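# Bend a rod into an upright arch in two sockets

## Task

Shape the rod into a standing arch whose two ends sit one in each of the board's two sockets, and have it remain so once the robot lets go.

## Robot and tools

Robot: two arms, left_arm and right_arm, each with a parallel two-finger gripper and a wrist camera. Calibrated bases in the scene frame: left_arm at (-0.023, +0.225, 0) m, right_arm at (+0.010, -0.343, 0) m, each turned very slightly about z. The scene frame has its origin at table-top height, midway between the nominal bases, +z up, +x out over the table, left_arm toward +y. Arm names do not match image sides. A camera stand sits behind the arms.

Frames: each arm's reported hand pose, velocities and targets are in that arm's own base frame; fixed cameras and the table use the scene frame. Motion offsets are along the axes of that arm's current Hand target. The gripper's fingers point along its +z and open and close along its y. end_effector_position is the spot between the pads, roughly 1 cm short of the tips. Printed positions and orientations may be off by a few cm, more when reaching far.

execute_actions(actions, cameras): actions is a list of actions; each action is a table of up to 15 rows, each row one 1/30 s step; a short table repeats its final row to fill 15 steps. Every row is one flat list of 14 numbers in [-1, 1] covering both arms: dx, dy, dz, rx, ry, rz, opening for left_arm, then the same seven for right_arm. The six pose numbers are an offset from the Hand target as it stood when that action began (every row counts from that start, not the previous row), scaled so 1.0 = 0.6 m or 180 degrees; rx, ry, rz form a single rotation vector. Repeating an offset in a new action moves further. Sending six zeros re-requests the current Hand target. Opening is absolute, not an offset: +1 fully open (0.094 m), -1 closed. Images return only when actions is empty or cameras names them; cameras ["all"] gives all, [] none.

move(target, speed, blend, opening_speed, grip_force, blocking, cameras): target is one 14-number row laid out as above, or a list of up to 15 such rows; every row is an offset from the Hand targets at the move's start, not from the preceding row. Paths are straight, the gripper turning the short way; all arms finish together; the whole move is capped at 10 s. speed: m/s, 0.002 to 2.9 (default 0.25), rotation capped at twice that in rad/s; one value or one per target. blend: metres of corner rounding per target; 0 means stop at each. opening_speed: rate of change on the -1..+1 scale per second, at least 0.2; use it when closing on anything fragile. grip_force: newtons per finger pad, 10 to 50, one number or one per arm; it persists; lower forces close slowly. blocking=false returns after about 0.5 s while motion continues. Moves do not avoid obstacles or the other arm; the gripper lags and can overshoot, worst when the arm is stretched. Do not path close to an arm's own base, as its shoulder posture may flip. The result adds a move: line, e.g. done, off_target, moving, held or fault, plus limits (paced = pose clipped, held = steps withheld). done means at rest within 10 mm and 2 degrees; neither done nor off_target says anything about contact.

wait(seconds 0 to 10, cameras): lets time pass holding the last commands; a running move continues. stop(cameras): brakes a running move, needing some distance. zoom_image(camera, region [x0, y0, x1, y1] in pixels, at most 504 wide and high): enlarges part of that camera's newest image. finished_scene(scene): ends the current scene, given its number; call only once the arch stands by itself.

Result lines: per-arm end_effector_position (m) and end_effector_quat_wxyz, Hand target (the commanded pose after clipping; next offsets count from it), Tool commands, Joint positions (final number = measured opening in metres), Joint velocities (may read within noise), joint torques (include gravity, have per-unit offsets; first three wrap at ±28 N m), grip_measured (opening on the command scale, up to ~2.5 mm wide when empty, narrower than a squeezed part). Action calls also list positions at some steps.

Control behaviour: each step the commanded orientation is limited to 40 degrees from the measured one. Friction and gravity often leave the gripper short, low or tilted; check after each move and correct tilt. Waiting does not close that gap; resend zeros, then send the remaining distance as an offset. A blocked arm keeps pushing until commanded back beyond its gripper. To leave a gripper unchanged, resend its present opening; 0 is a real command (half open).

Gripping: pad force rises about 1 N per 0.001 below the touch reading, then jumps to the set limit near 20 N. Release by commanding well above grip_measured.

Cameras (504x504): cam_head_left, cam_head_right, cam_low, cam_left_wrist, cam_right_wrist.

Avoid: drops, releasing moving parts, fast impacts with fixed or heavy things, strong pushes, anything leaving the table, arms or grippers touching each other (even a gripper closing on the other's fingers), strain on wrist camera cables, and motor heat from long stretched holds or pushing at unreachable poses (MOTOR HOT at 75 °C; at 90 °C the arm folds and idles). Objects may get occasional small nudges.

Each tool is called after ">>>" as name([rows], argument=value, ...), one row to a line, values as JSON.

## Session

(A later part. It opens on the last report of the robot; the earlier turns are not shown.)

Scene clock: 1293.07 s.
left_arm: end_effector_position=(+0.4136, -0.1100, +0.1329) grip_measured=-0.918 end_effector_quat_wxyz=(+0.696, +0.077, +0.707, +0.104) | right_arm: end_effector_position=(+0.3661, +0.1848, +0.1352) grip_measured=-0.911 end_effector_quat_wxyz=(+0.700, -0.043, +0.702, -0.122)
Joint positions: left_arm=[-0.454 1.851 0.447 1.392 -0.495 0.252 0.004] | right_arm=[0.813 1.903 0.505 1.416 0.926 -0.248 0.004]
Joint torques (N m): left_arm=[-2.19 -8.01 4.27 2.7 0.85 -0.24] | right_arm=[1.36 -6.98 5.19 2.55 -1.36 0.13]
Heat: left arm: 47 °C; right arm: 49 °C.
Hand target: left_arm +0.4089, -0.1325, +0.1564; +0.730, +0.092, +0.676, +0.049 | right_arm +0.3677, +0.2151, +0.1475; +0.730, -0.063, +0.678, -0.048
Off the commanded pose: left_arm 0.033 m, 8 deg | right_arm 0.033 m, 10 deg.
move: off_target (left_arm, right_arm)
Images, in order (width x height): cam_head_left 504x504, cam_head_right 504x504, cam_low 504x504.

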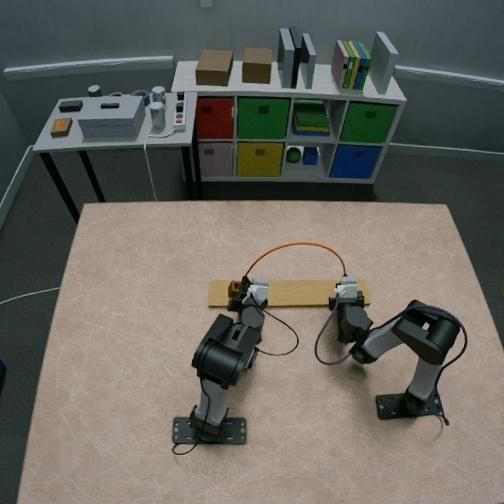

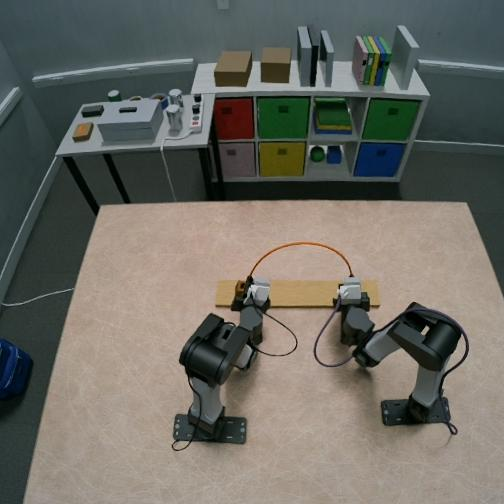

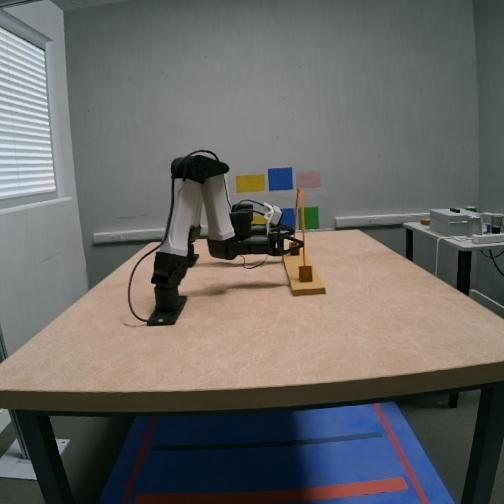

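>>> move(target=[0.0087, 0.0005, -0.0007, 0, 0, 0, -1, 0.0237, -0.0005, -0.0018, 0, 0, 0, -1], speed=0.03, cameras=["cam_head_left", "cam_head_right", "cam_low"])

>>> zoom_image(camera="cam_low", region=[280, 230, 320, 270])

>>> zoom_image(camera="cam_head_left", region=[225, 270, 255, 300])

>>> zoom_image(camera="cam_head_left", region=[315, 260, 375, 320])

Scene clock: 1316.13 s.
left_arm: end_effector_position=(+0.4136, -0.1100, +0.1378) grip_measured=-0.918 end_effector_quat_wxyz=(+0.703, +0.073, +0.700, +0.102) | right_arm: end_effector_position=(+0.3667, +0.1857, +0.1199) grip_measured=-0.911 end_effector_quat_wxyz=(+0.695, -0.048, +0.706, -0.126)
Joint positions: left_arm=[-0.454 1.851 0.447 1.414 -0.495 0.252 0.004] | right_arm=[0.813 1.965 0.505 1.457 0.924 -0.244 0.004]
Joint torques (N m): left_arm=[-1.88 -6.09 3.81 2.72 0.89 -0.27] | right_arm=[0.79 -7.1 3.93 2.81 -1.38 0.15]
Heat: left arm: 45 °C; right arm: 49 °C.
Hand target: left_arm +0.4089, -0.1312, +0.1513; +0.730, +0.092, +0.676, +0.049 | right_arm +0.3677, +0.2126, +0.1334; +0.730, -0.063, +0.678, -0.048
Off the commanded pose: left_arm 0.026 m, 8 deg | right_arm 0.030 m, 10 deg.
move: off_target (left_arm, right_arm)
Images, in order (width x height): cam_head_left 504x504, cam_head_right 504x504, cam_low 504x504.

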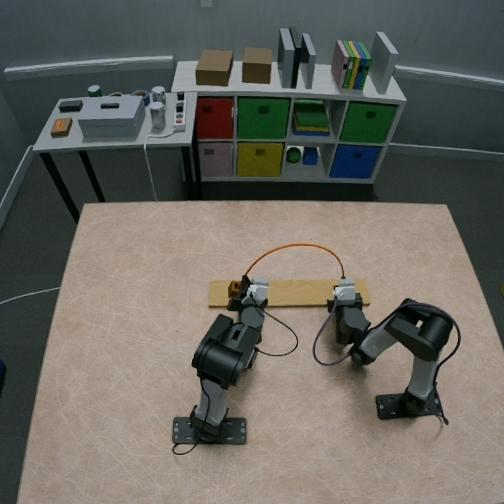

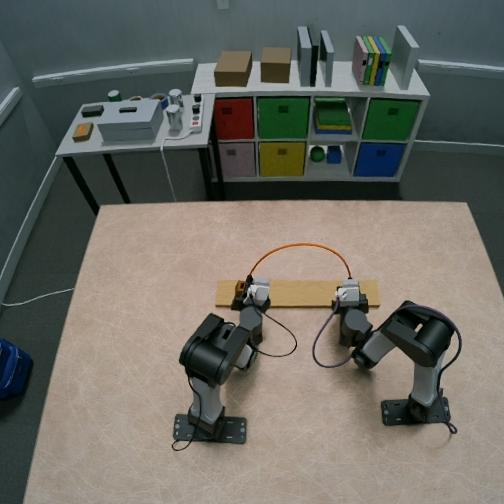

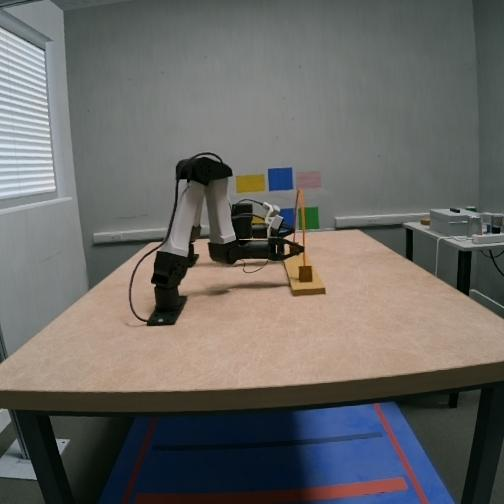

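Scaled by 12.600.

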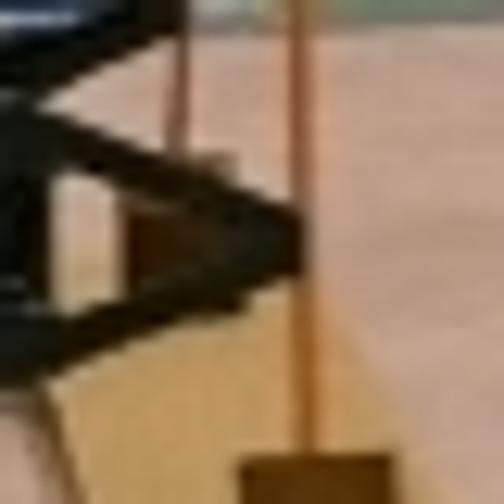

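Scaled by 16.800.

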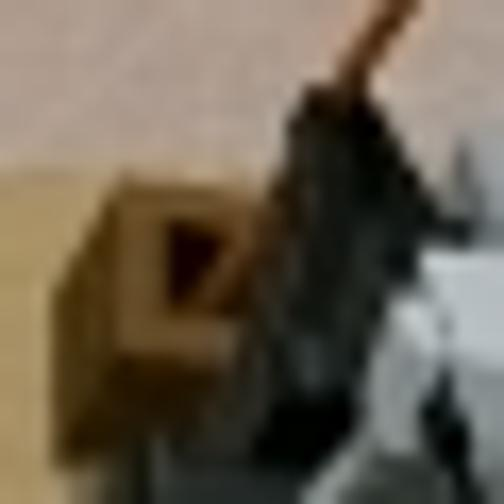

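Scaled by 8.400.

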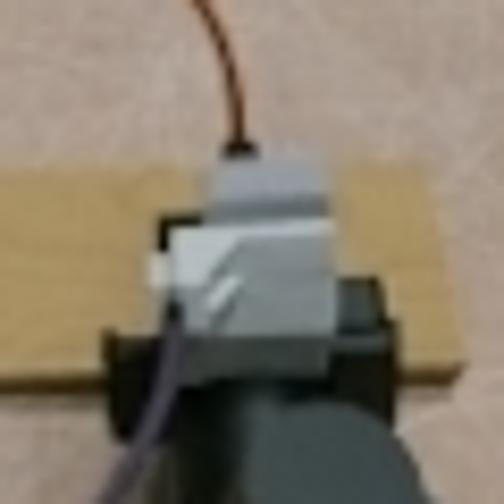

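>>> move(target=[0.0205, 0.0012, -0.0017, 0, 0, 0, -1, 0.0205, -0.0022, -0.0017, 0, 0, 0, -1], speed=0.03, cameras=["cam_head_left", "cam_head_right", "cam_low"])

>>> zoom_image(camera="cam_low", region=[280, 230, 320, 270])

>>> zoom_image(camera="cam_head_left", region=[225, 270, 255, 300])

>>> zoom_image(camera="cam_head_left", region=[315, 260, 375, 320])

Scene clock: 1332.03 s.
left_arm: end_effector_position=(+0.4111, -0.1062, +0.1269) grip_measured=-0.918 end_effector_quat_wxyz=(+0.701, +0.072, +0.702, +0.105) | right_arm: end_effector_position=(+0.3666, +0.1841, +0.1061) grip_measured=-0.911 end_effector_quat_wxyz=(+0.686, -0.056, +0.714, -0.129)
Joint positions: left_arm=[-0.449 1.897 0.429 1.472 -0.495 0.252 0.004] | right_arm=[0.809 1.998 0.498 1.459 0.916 -0.231 0.004]
Joint torques (N m): left_arm=[-1.52 -5.03 4.03 2.89 0.96 -0.3] | right_arm=[0.57 -7.21 3.45 2.97 -1.3 0.18]
Heat: left arm: 45 °C; right arm: 50 °C.
Hand target: left_arm +0.4089, -0.1280, +0.1394; +0.730, +0.092, +0.676, +0.049 | right_arm +0.3676, +0.2093, +0.1214; +0.730, -0.063, +0.679, -0.048
Off the commanded pose: left_arm 0.025 m, 8 deg | right_arm 0.030 m, 11 deg.
joint sent to its limit (right arm) — joint 4 (wrist pitch), upper limit. The joint targets still meet the commanded pose.
move: off_target (left_arm, right_arm)
Images, in order (width x height): cam_head_left 504x504, cam_head_right 504x504, cam_low 504x504.

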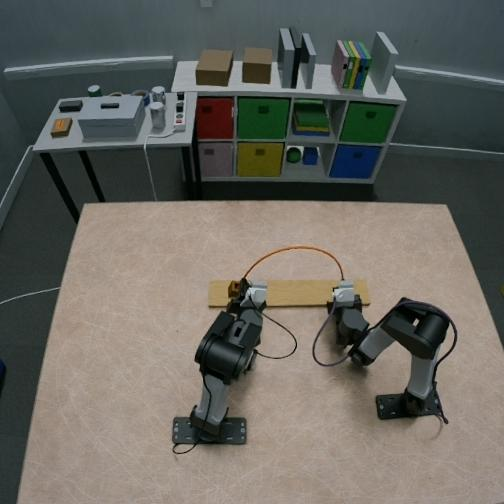

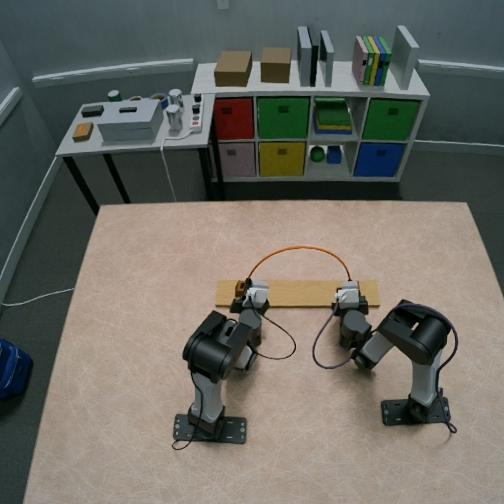

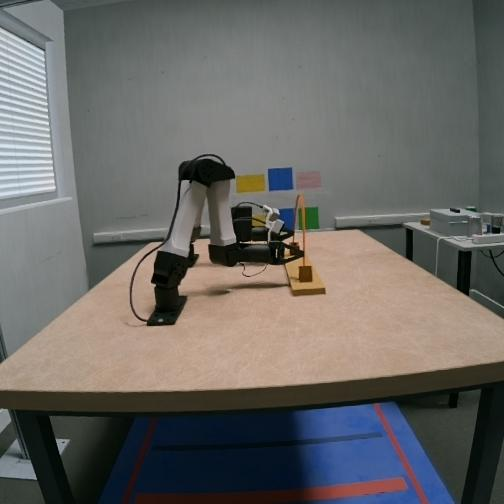

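Scaled by 12.600.

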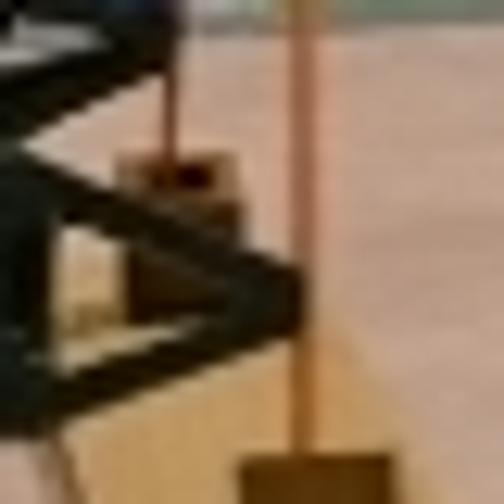

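Scaled by 16.800.

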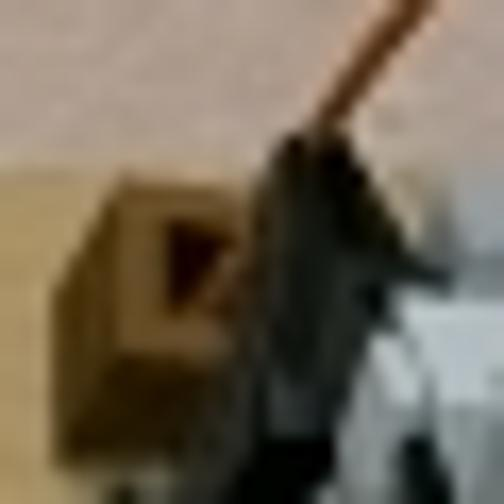

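Scaled by 8.400.

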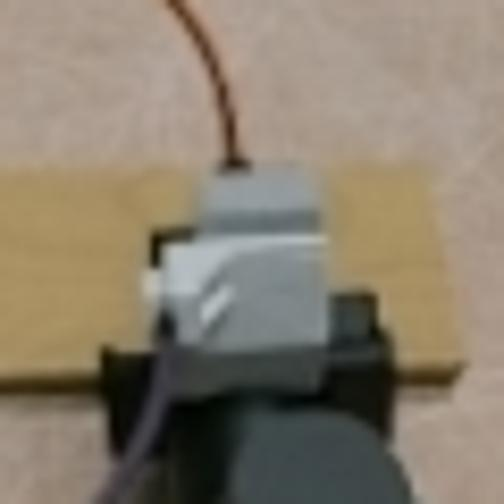

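>>> move(target=[0.0171, 0.001, -0.0014, 0, 0, 0, -1, 0.0051, -0.0006, -0.0004, 0, 0, 0, -1], speed=0.03, cameras=["cam_head_left", "cam_head_right", "cam_low", "cam_left_wrist", "cam_right_wrist"])

>>> zoom_image(camera="cam_low", region=[280, 230, 320, 270])

>>> zoom_image(camera="cam_head_left", region=[225, 270, 255, 300])

>>> zoom_image(camera="cam_head_left", region=[315, 260, 375, 320])

Scene clock: 1345.03 s.
left_arm: end_effector_position=(+0.4122, -0.1035, +0.1186) grip_measured=-0.918 end_effector_quat_wxyz=(+0.697, +0.071, +0.705, +0.108) | right_arm: end_effector_position=(+0.3662, +0.1844, +0.1056) grip_measured=-0.911 end_effector_quat_wxyz=(+0.686, -0.056, +0.714, -0.127)
Joint positions: left_arm=[-0.442 1.933 0.429 1.498 -0.495 0.252 0.004] | right_arm=[0.809 1.998 0.495 1.461 0.912 -0.228 0.004]
Joint torques (N m): left_arm=[-1.39 -5.12 3.22 2.87 1.02 -0.37] | right_arm=[0.39 -6.56 3.54 2.96 -1.27 0.22]
Heat: left arm: 48 °C; right arm: 52 °C.
Hand target: left_arm +0.4089, -0.1253, +0.1294; +0.730, +0.092, +0.676, +0.049 | right_arm +0.3676, +0.2085, +0.1185; +0.730, -0.063, +0.678, -0.048
Off the commanded pose: left_arm 0.025 m, 9 deg | right_arm 0.027 m, 11 deg.
joint sent to its limit (left arm) — joint 4 (wrist pitch), upper limit. The joint targets still meet the commanded pose.
joint sent to its limit (right arm) — joint 4 (wrist pitch), upper limit. The joint targets still meet the commanded pose.
move: off_target (left_arm, right_arm)

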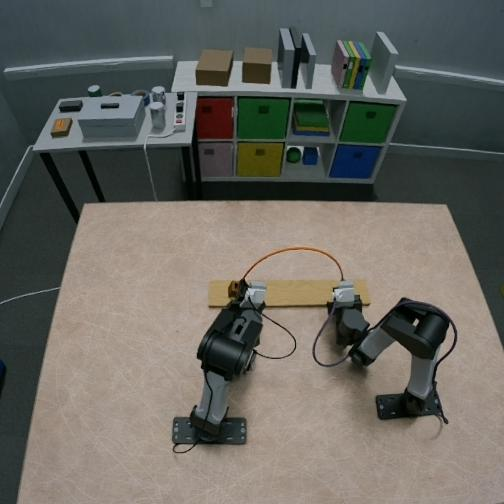

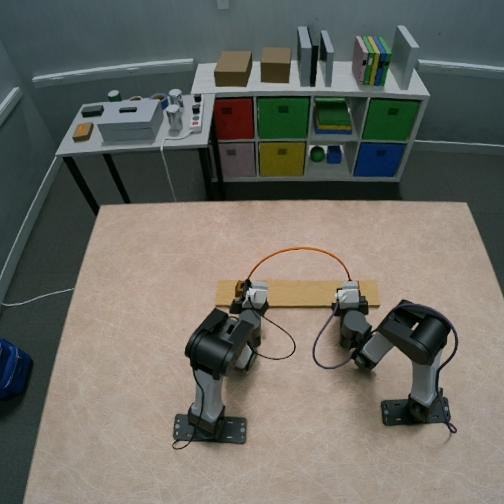

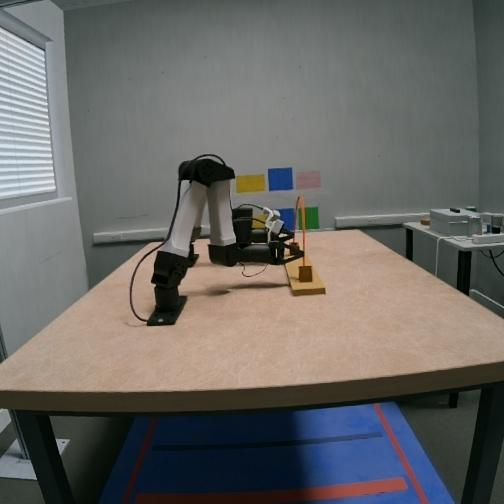

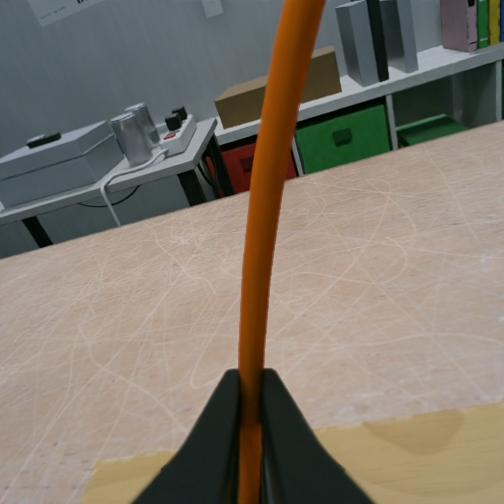

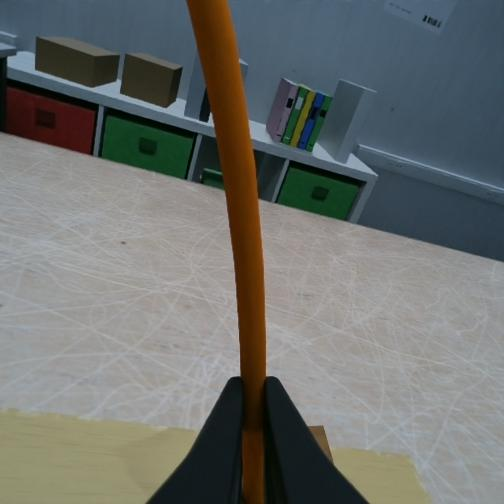

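Scaled by 12.600.

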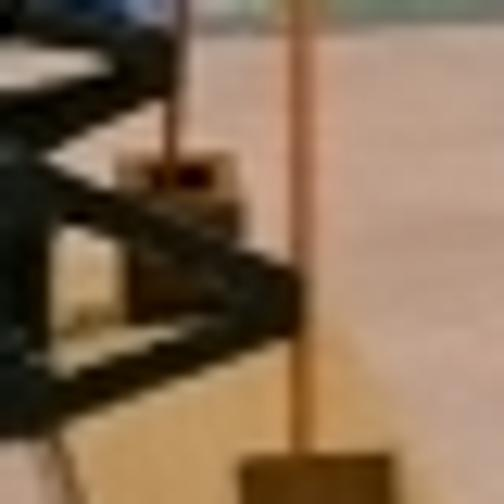

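Scaled by 16.800.

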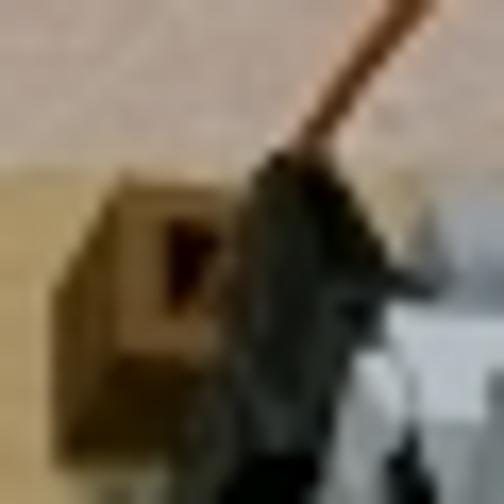

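Scaled by 8.400.

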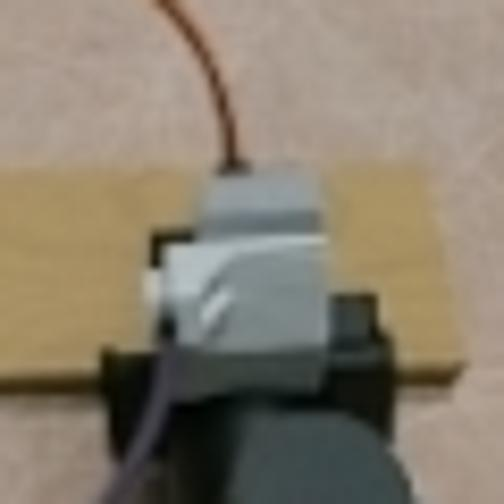

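>>> move(target=[0.0077, 0.0358, 0.003, -0.0323, 0.0318, 0.0177, -1, 0.006, -0.0397, -0.0035, 0.0346, 0.0392, -0.0337, -1], speed=0.03, cameras=["cam_head_left", "cam_low"])

>>> zoom_image(camera="cam_low", region=[270, 180, 330, 280])

>>> zoom_image(camera="cam_head_left", region=[210, 230, 390, 330])

Scene clock: 1388.40 s.
left_arm: end_effector_position=(+0.4110, -0.0960, +0.1220) grip_measured=-0.918 end_effector_quat_wxyz=(+0.693, +0.062, +0.708, +0.122) | right_arm: end_effector_position=(+0.3659, +0.1740, +0.1085) grip_measured=-0.911 end_effector_quat_wxyz=(+0.679, -0.046, +0.717, -0.153)
Joint positions: left_arm=[-0.437 1.902 0.424 1.466 -0.524 0.256 0.004] | right_arm=[0.804 1.973 0.495 1.422 0.961 -0.241 0.004]
Joint torques (N m): left_arm=[-0.91 -8.21 5.37 1.7 0.26 -0.09] | right_arm=[0.13 -12.52 3.6 1.5 -0.45 0.05]
Heat: left arm: 50 °C; right arm: 54 °C.
Hand target: left_arm +0.4122, -0.1035, +0.1294; +0.697, +0.071, +0.705, +0.108 | right_arm +0.3662, +0.1843, +0.1186; +0.686, -0.056, +0.714, -0.127
Off the commanded pose: left_arm 0.011 m, 2 deg | right_arm 0.014 m, 3 deg.
move: off_target (left_arm, right_arm)
Images, in order (width x height): cam_head_left 504x504, cam_low 504x504.

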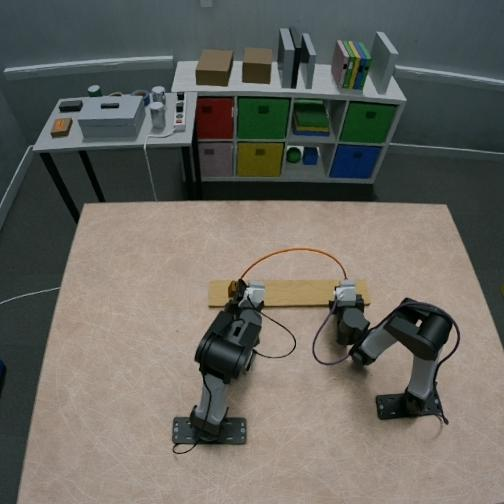

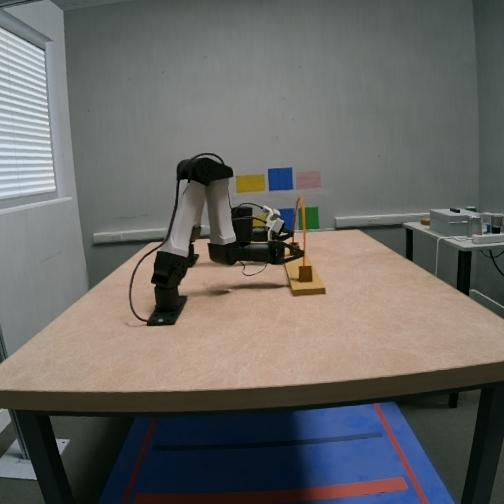

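Scaled by 5.040.

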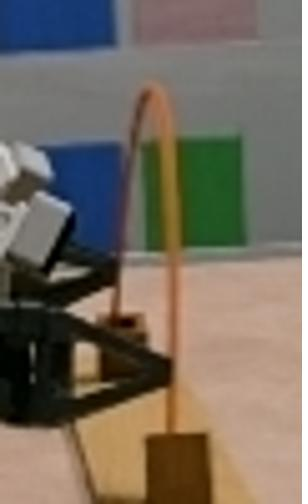

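Scaled by 2.800.

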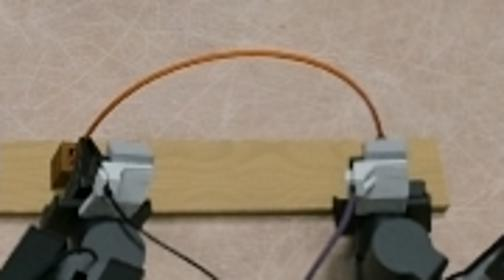

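>>> move(target=[0.0025, 0.014, 0.001, 0, 0, 0, -1, 0.0025, -0.017, 0, 0, 0, 0, -1], speed=0.03, cameras=["cam_head_left", "cam_low"])

>>> zoom_image(camera="cam_low", region=[270, 180, 330, 280])

>>> zoom_image(camera="cam_head_left", region=[210, 230, 390, 330])

Scene clock: 1399.73 s.
left_arm: end_effector_position=(+0.4129, -0.0939, +0.1226) grip_measured=-0.918 end_effector_quat_wxyz=(+0.693, +0.067, +0.708, +0.119) | right_arm: end_effector_position=(+0.3645, +0.1701, +0.1093) grip_measured=-0.911 end_effector_quat_wxyz=(+0.678, -0.055, +0.718, -0.147)
Joint positions: left_arm=[-0.421 1.895 0.424 1.457 -0.497 0.256 0.004] | right_arm=[0.79 1.95 0.468 1.422 0.926 -0.243 0.004]
Joint torques (N m): left_arm=[0.2 -8.53 4.12 1.83 0.26 -0.1] | right_arm=[-0.77 -12.29 3.14 1.61 -0.32 0.06]
Heat: left arm: 47 °C; right arm: 51 °C.
Hand target: left_arm +0.4123, -0.0950, +0.1300; +0.697, +0.071, +0.705, +0.108 | right_arm +0.3651, +0.1741, +0.1197; +0.686, -0.056, +0.714, -0.127
Off the commanded pose: left_arm 0.008 m, 1 deg | right_arm 0.011 m, 3 deg.
move: off_target (right_arm)
Images, in order (width x height): cam_head_left 504x504, cam_low 504x504.

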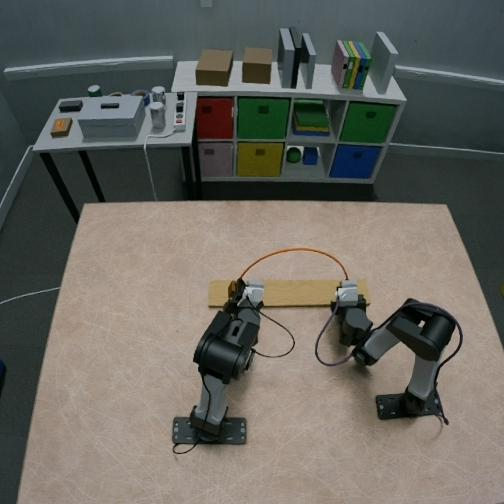

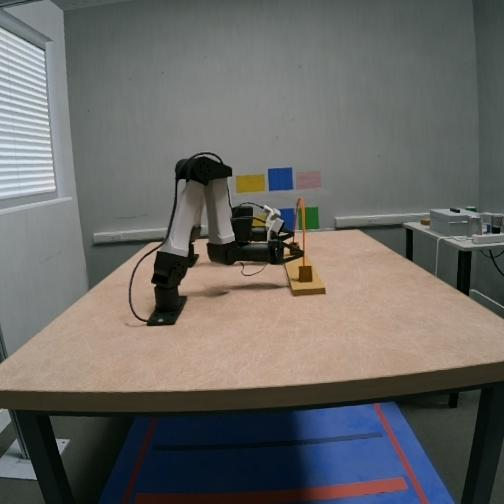

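Scaled by 5.040.

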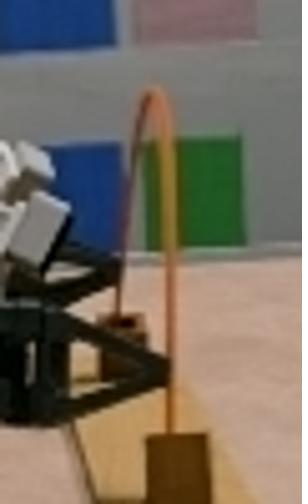

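Scaled by 2.800.

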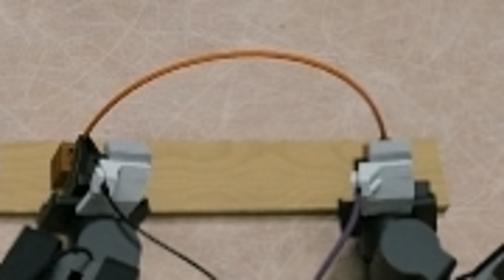

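>>> move(target=[0, 0, 0, 0, 0, 0, -0.6, 0, 0, 0, 0, 0, 0, -0.6], speed=0.03, opening_speed=0.2, cameras=["all"])

>>> zoom_image(camera="cam_low", region=[270, 180, 330, 280])

>>> zoom_image(camera="cam_head_left", region=[210, 230, 390, 330])

Scene clock: 1406.50 s.
left_arm: end_effector_position=(+0.4129, -0.0955, +0.1255) grip_measured=-0.603 end_effector_quat_wxyz=(+0.696, +0.068, +0.706, +0.114) | right_arm: end_effector_position=(+0.3651, +0.1751, +0.1091) grip_measured=-0.602 end_effector_quat_wxyz=(+0.680, -0.066, +0.717, -0.137)
Joint positions: left_arm=[-0.421 1.888 0.424 1.457 -0.487 0.256 0.019] | right_arm=[0.79 1.95 0.468 1.422 0.896 -0.243 0.019]
Joint torques (N m): left_arm=[0.24 -7.99 4.16 1.81 0.17 -0.1] | right_arm=[-0.81 -12.36 3.19 1.62 -0.1 0.07]
Heat: left arm: 45 °C; right arm: 50 °C.
Hand target: left_arm +0.4123, -0.0950, +0.1300; +0.697, +0.071, +0.705, +0.108 | right_arm +0.3651, +0.1741, +0.1197; +0.686, -0.056, +0.714, -0.127
Off the commanded pose: left_arm 0.005 m, 1 deg | right_arm 0.011 m, 2 deg.
move: off_target (right_arm)

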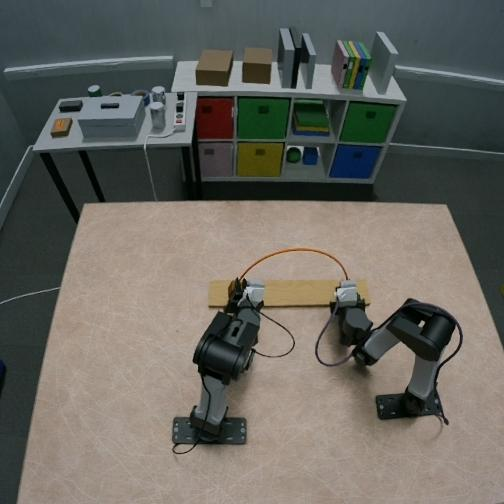

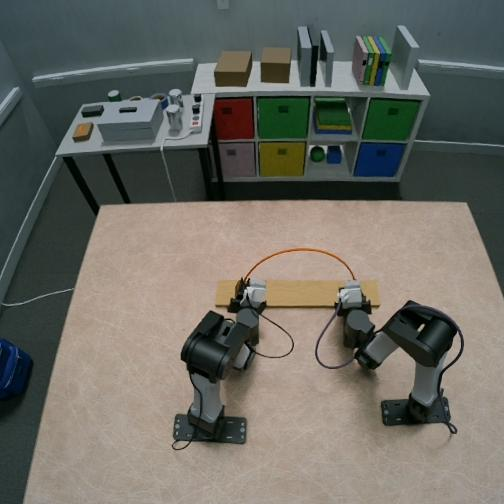

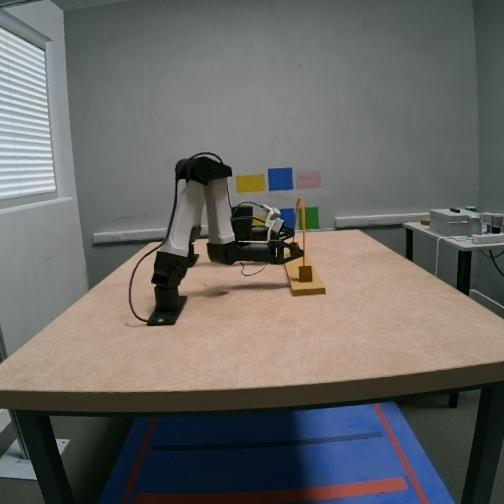

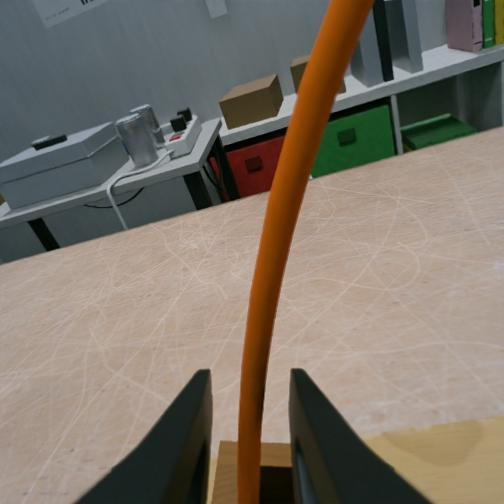

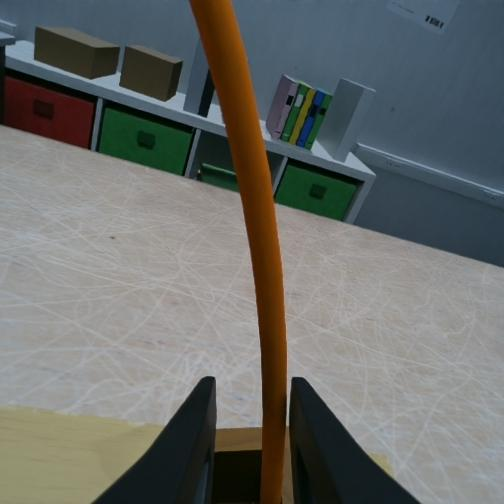

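Scaled by 5.040.

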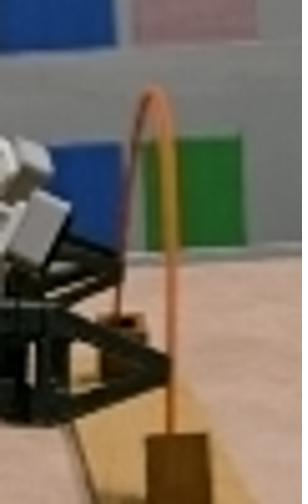

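Scaled by 2.800.

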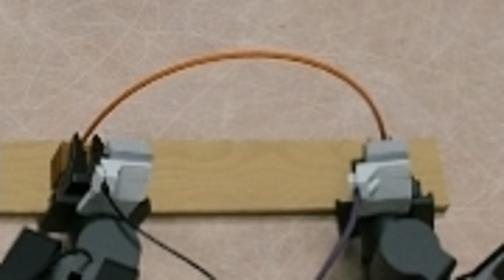

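>>> move(target=[0, 0, 0, 0, 0, 0, 0.1, 0, 0, 0, 0, 0, 0, 0.1], speed=0.03, opening_speed=0.5, cameras=["cam_left_wrist", "cam_right_wrist"])

Scene clock: 1414.70 s.
left_arm: end_effector_position=(+0.4129, -0.0955, +0.1255) grip_measured=+0.097 end_effector_quat_wxyz=(+0.696, +0.068, +0.706, +0.114) | right_arm: end_effector_position=(+0.3651, +0.1751, +0.1091) grip_measured=+0.098 end_effector_quat_wxyz=(+0.680, -0.066, +0.717, -0.137)
Joint positions: left_arm=[-0.421 1.888 0.424 1.457 -0.487 0.256 0.052] | right_arm=[0.79 1.95 0.468 1.422 0.896 -0.243 0.052]
Joint torques (N m): left_arm=[0.21 -7.97 4.19 1.83 0.17 -0.09] | right_arm=[-0.81 -12.34 3.18 1.62 -0.1 0.07]
Heat: left arm: 44 °C; right arm: 50 °C.
Hand target: left_arm +0.4123, -0.0950, +0.1300; +0.697, +0.071, +0.705, +0.108 | right_arm +0.3651, +0.1741, +0.1197; +0.686, -0.056, +0.714, -0.127
Off the commanded pose: left_arm 0.005 m, 1 deg | right_arm 0.011 m, 2 deg.
move: off_target (right_arm)
Images, in order (width x height): cam_left_wrist 504x504, cam_right_wrist 504x504.

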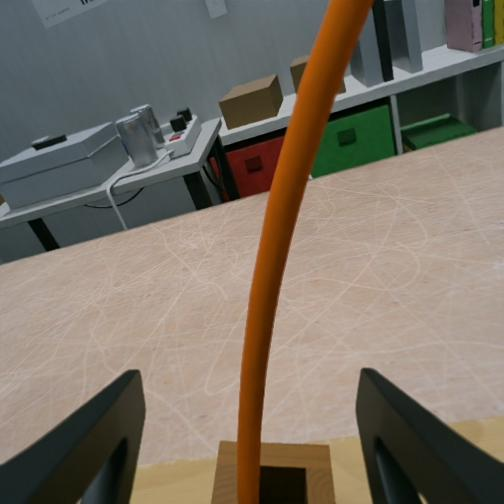

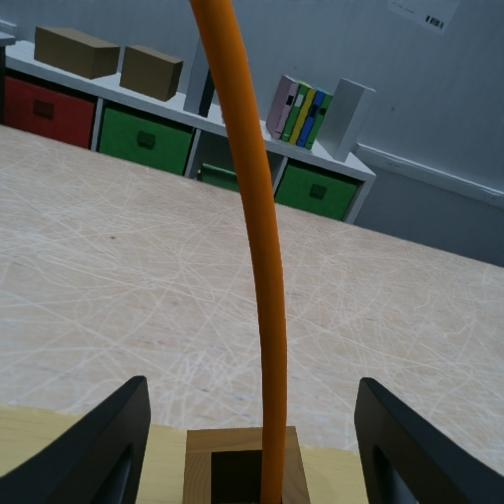

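>>> move([
  [-0.01, 0, -0.1, 0, 0, 0, 0.1, -0.01, 0, -0.1, 0, 0, 0, 0.1],
  [-0.1, 0, -0.25, 0, 0, 0, 0.1, -0.1, 0, -0.25, 0, 0, 0, 0.1],
], speed=0.08, blend=0.03, cameras=["all"])

>>> zoom_image(camera="cam_low", region=[250, 170, 350, 300])

>>> zoom_image(camera="cam_head_left", region=[190, 230, 390, 330])

Scene clock: 1424.00 s.
left_arm: end_effector_position=(+0.2641, -0.1175, +0.1879) grip_measured=+0.097 end_effector_quat_wxyz=(+0.700, +0.077, +0.701, +0.112) | right_arm: end_effector_position=(+0.2201, +0.2037, +0.1732) grip_measured=+0.098 end_effector_quat_wxyz=(+0.690, -0.071, +0.708, -0.135)
Joint positions: left_arm=[-0.949 1.002 0.128 0.883 -0.998 0.275 0.052] | right_arm=[1.361 1.452 0.341 1.011 1.453 -0.194 0.052]
Joint velocities: left_arm=[within noise] | right_arm=[0.002 -0.007 -0.002 -0.154 0.081 0.037 0.002]
Joint torques (N m): left_arm=[-1.13 -1.85 8.8 1.38 -0.06 -0.32] | right_arm=[0.17 -7.46 7.41 1.13 0.23 0.12]
Heat: left arm: 43 °C; right arm: 48 °C.
Hand target: left_arm +0.2637, -0.1181, +0.1888; +0.697, +0.071, +0.705, +0.108 | right_arm +0.2192, +0.2049, +0.1817; +0.686, -0.056, +0.714, -0.127
Off the commanded pose: left_arm 0.001 m, 1 deg | right_arm 0.009 m, 2 deg.
move: done

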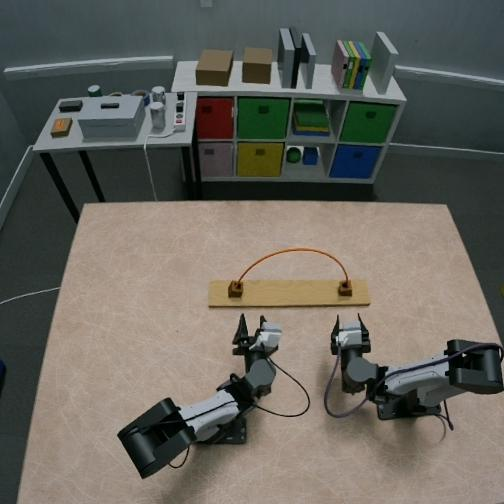

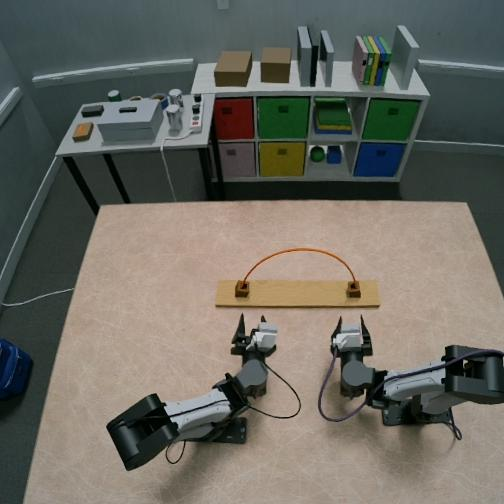

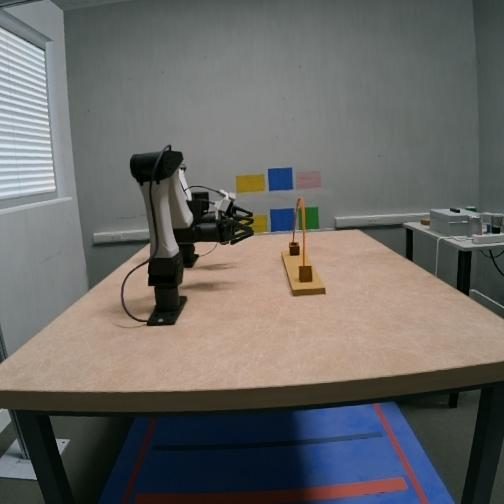

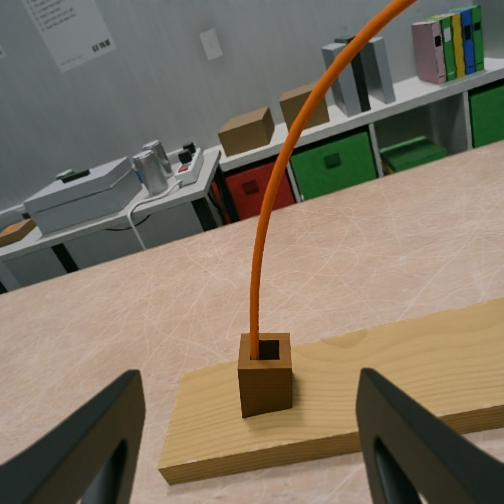

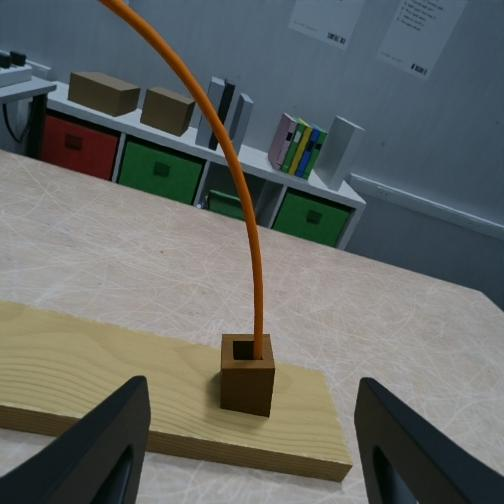

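Scaled by 3.877.

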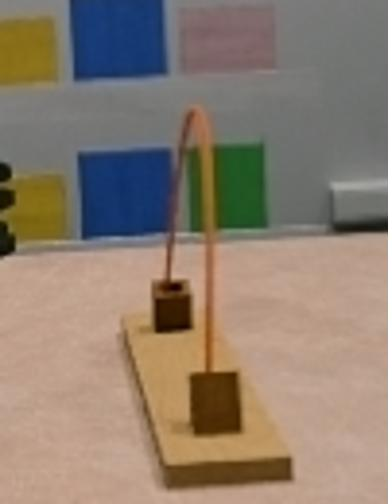

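Scaled by 2.520.

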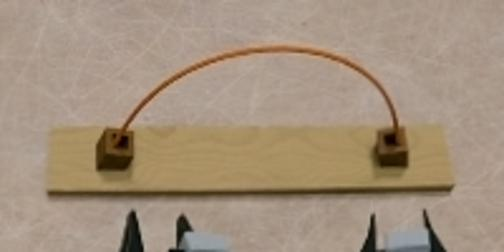

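>>> finished_scene(scene=1)

The scene is finished: the task was done.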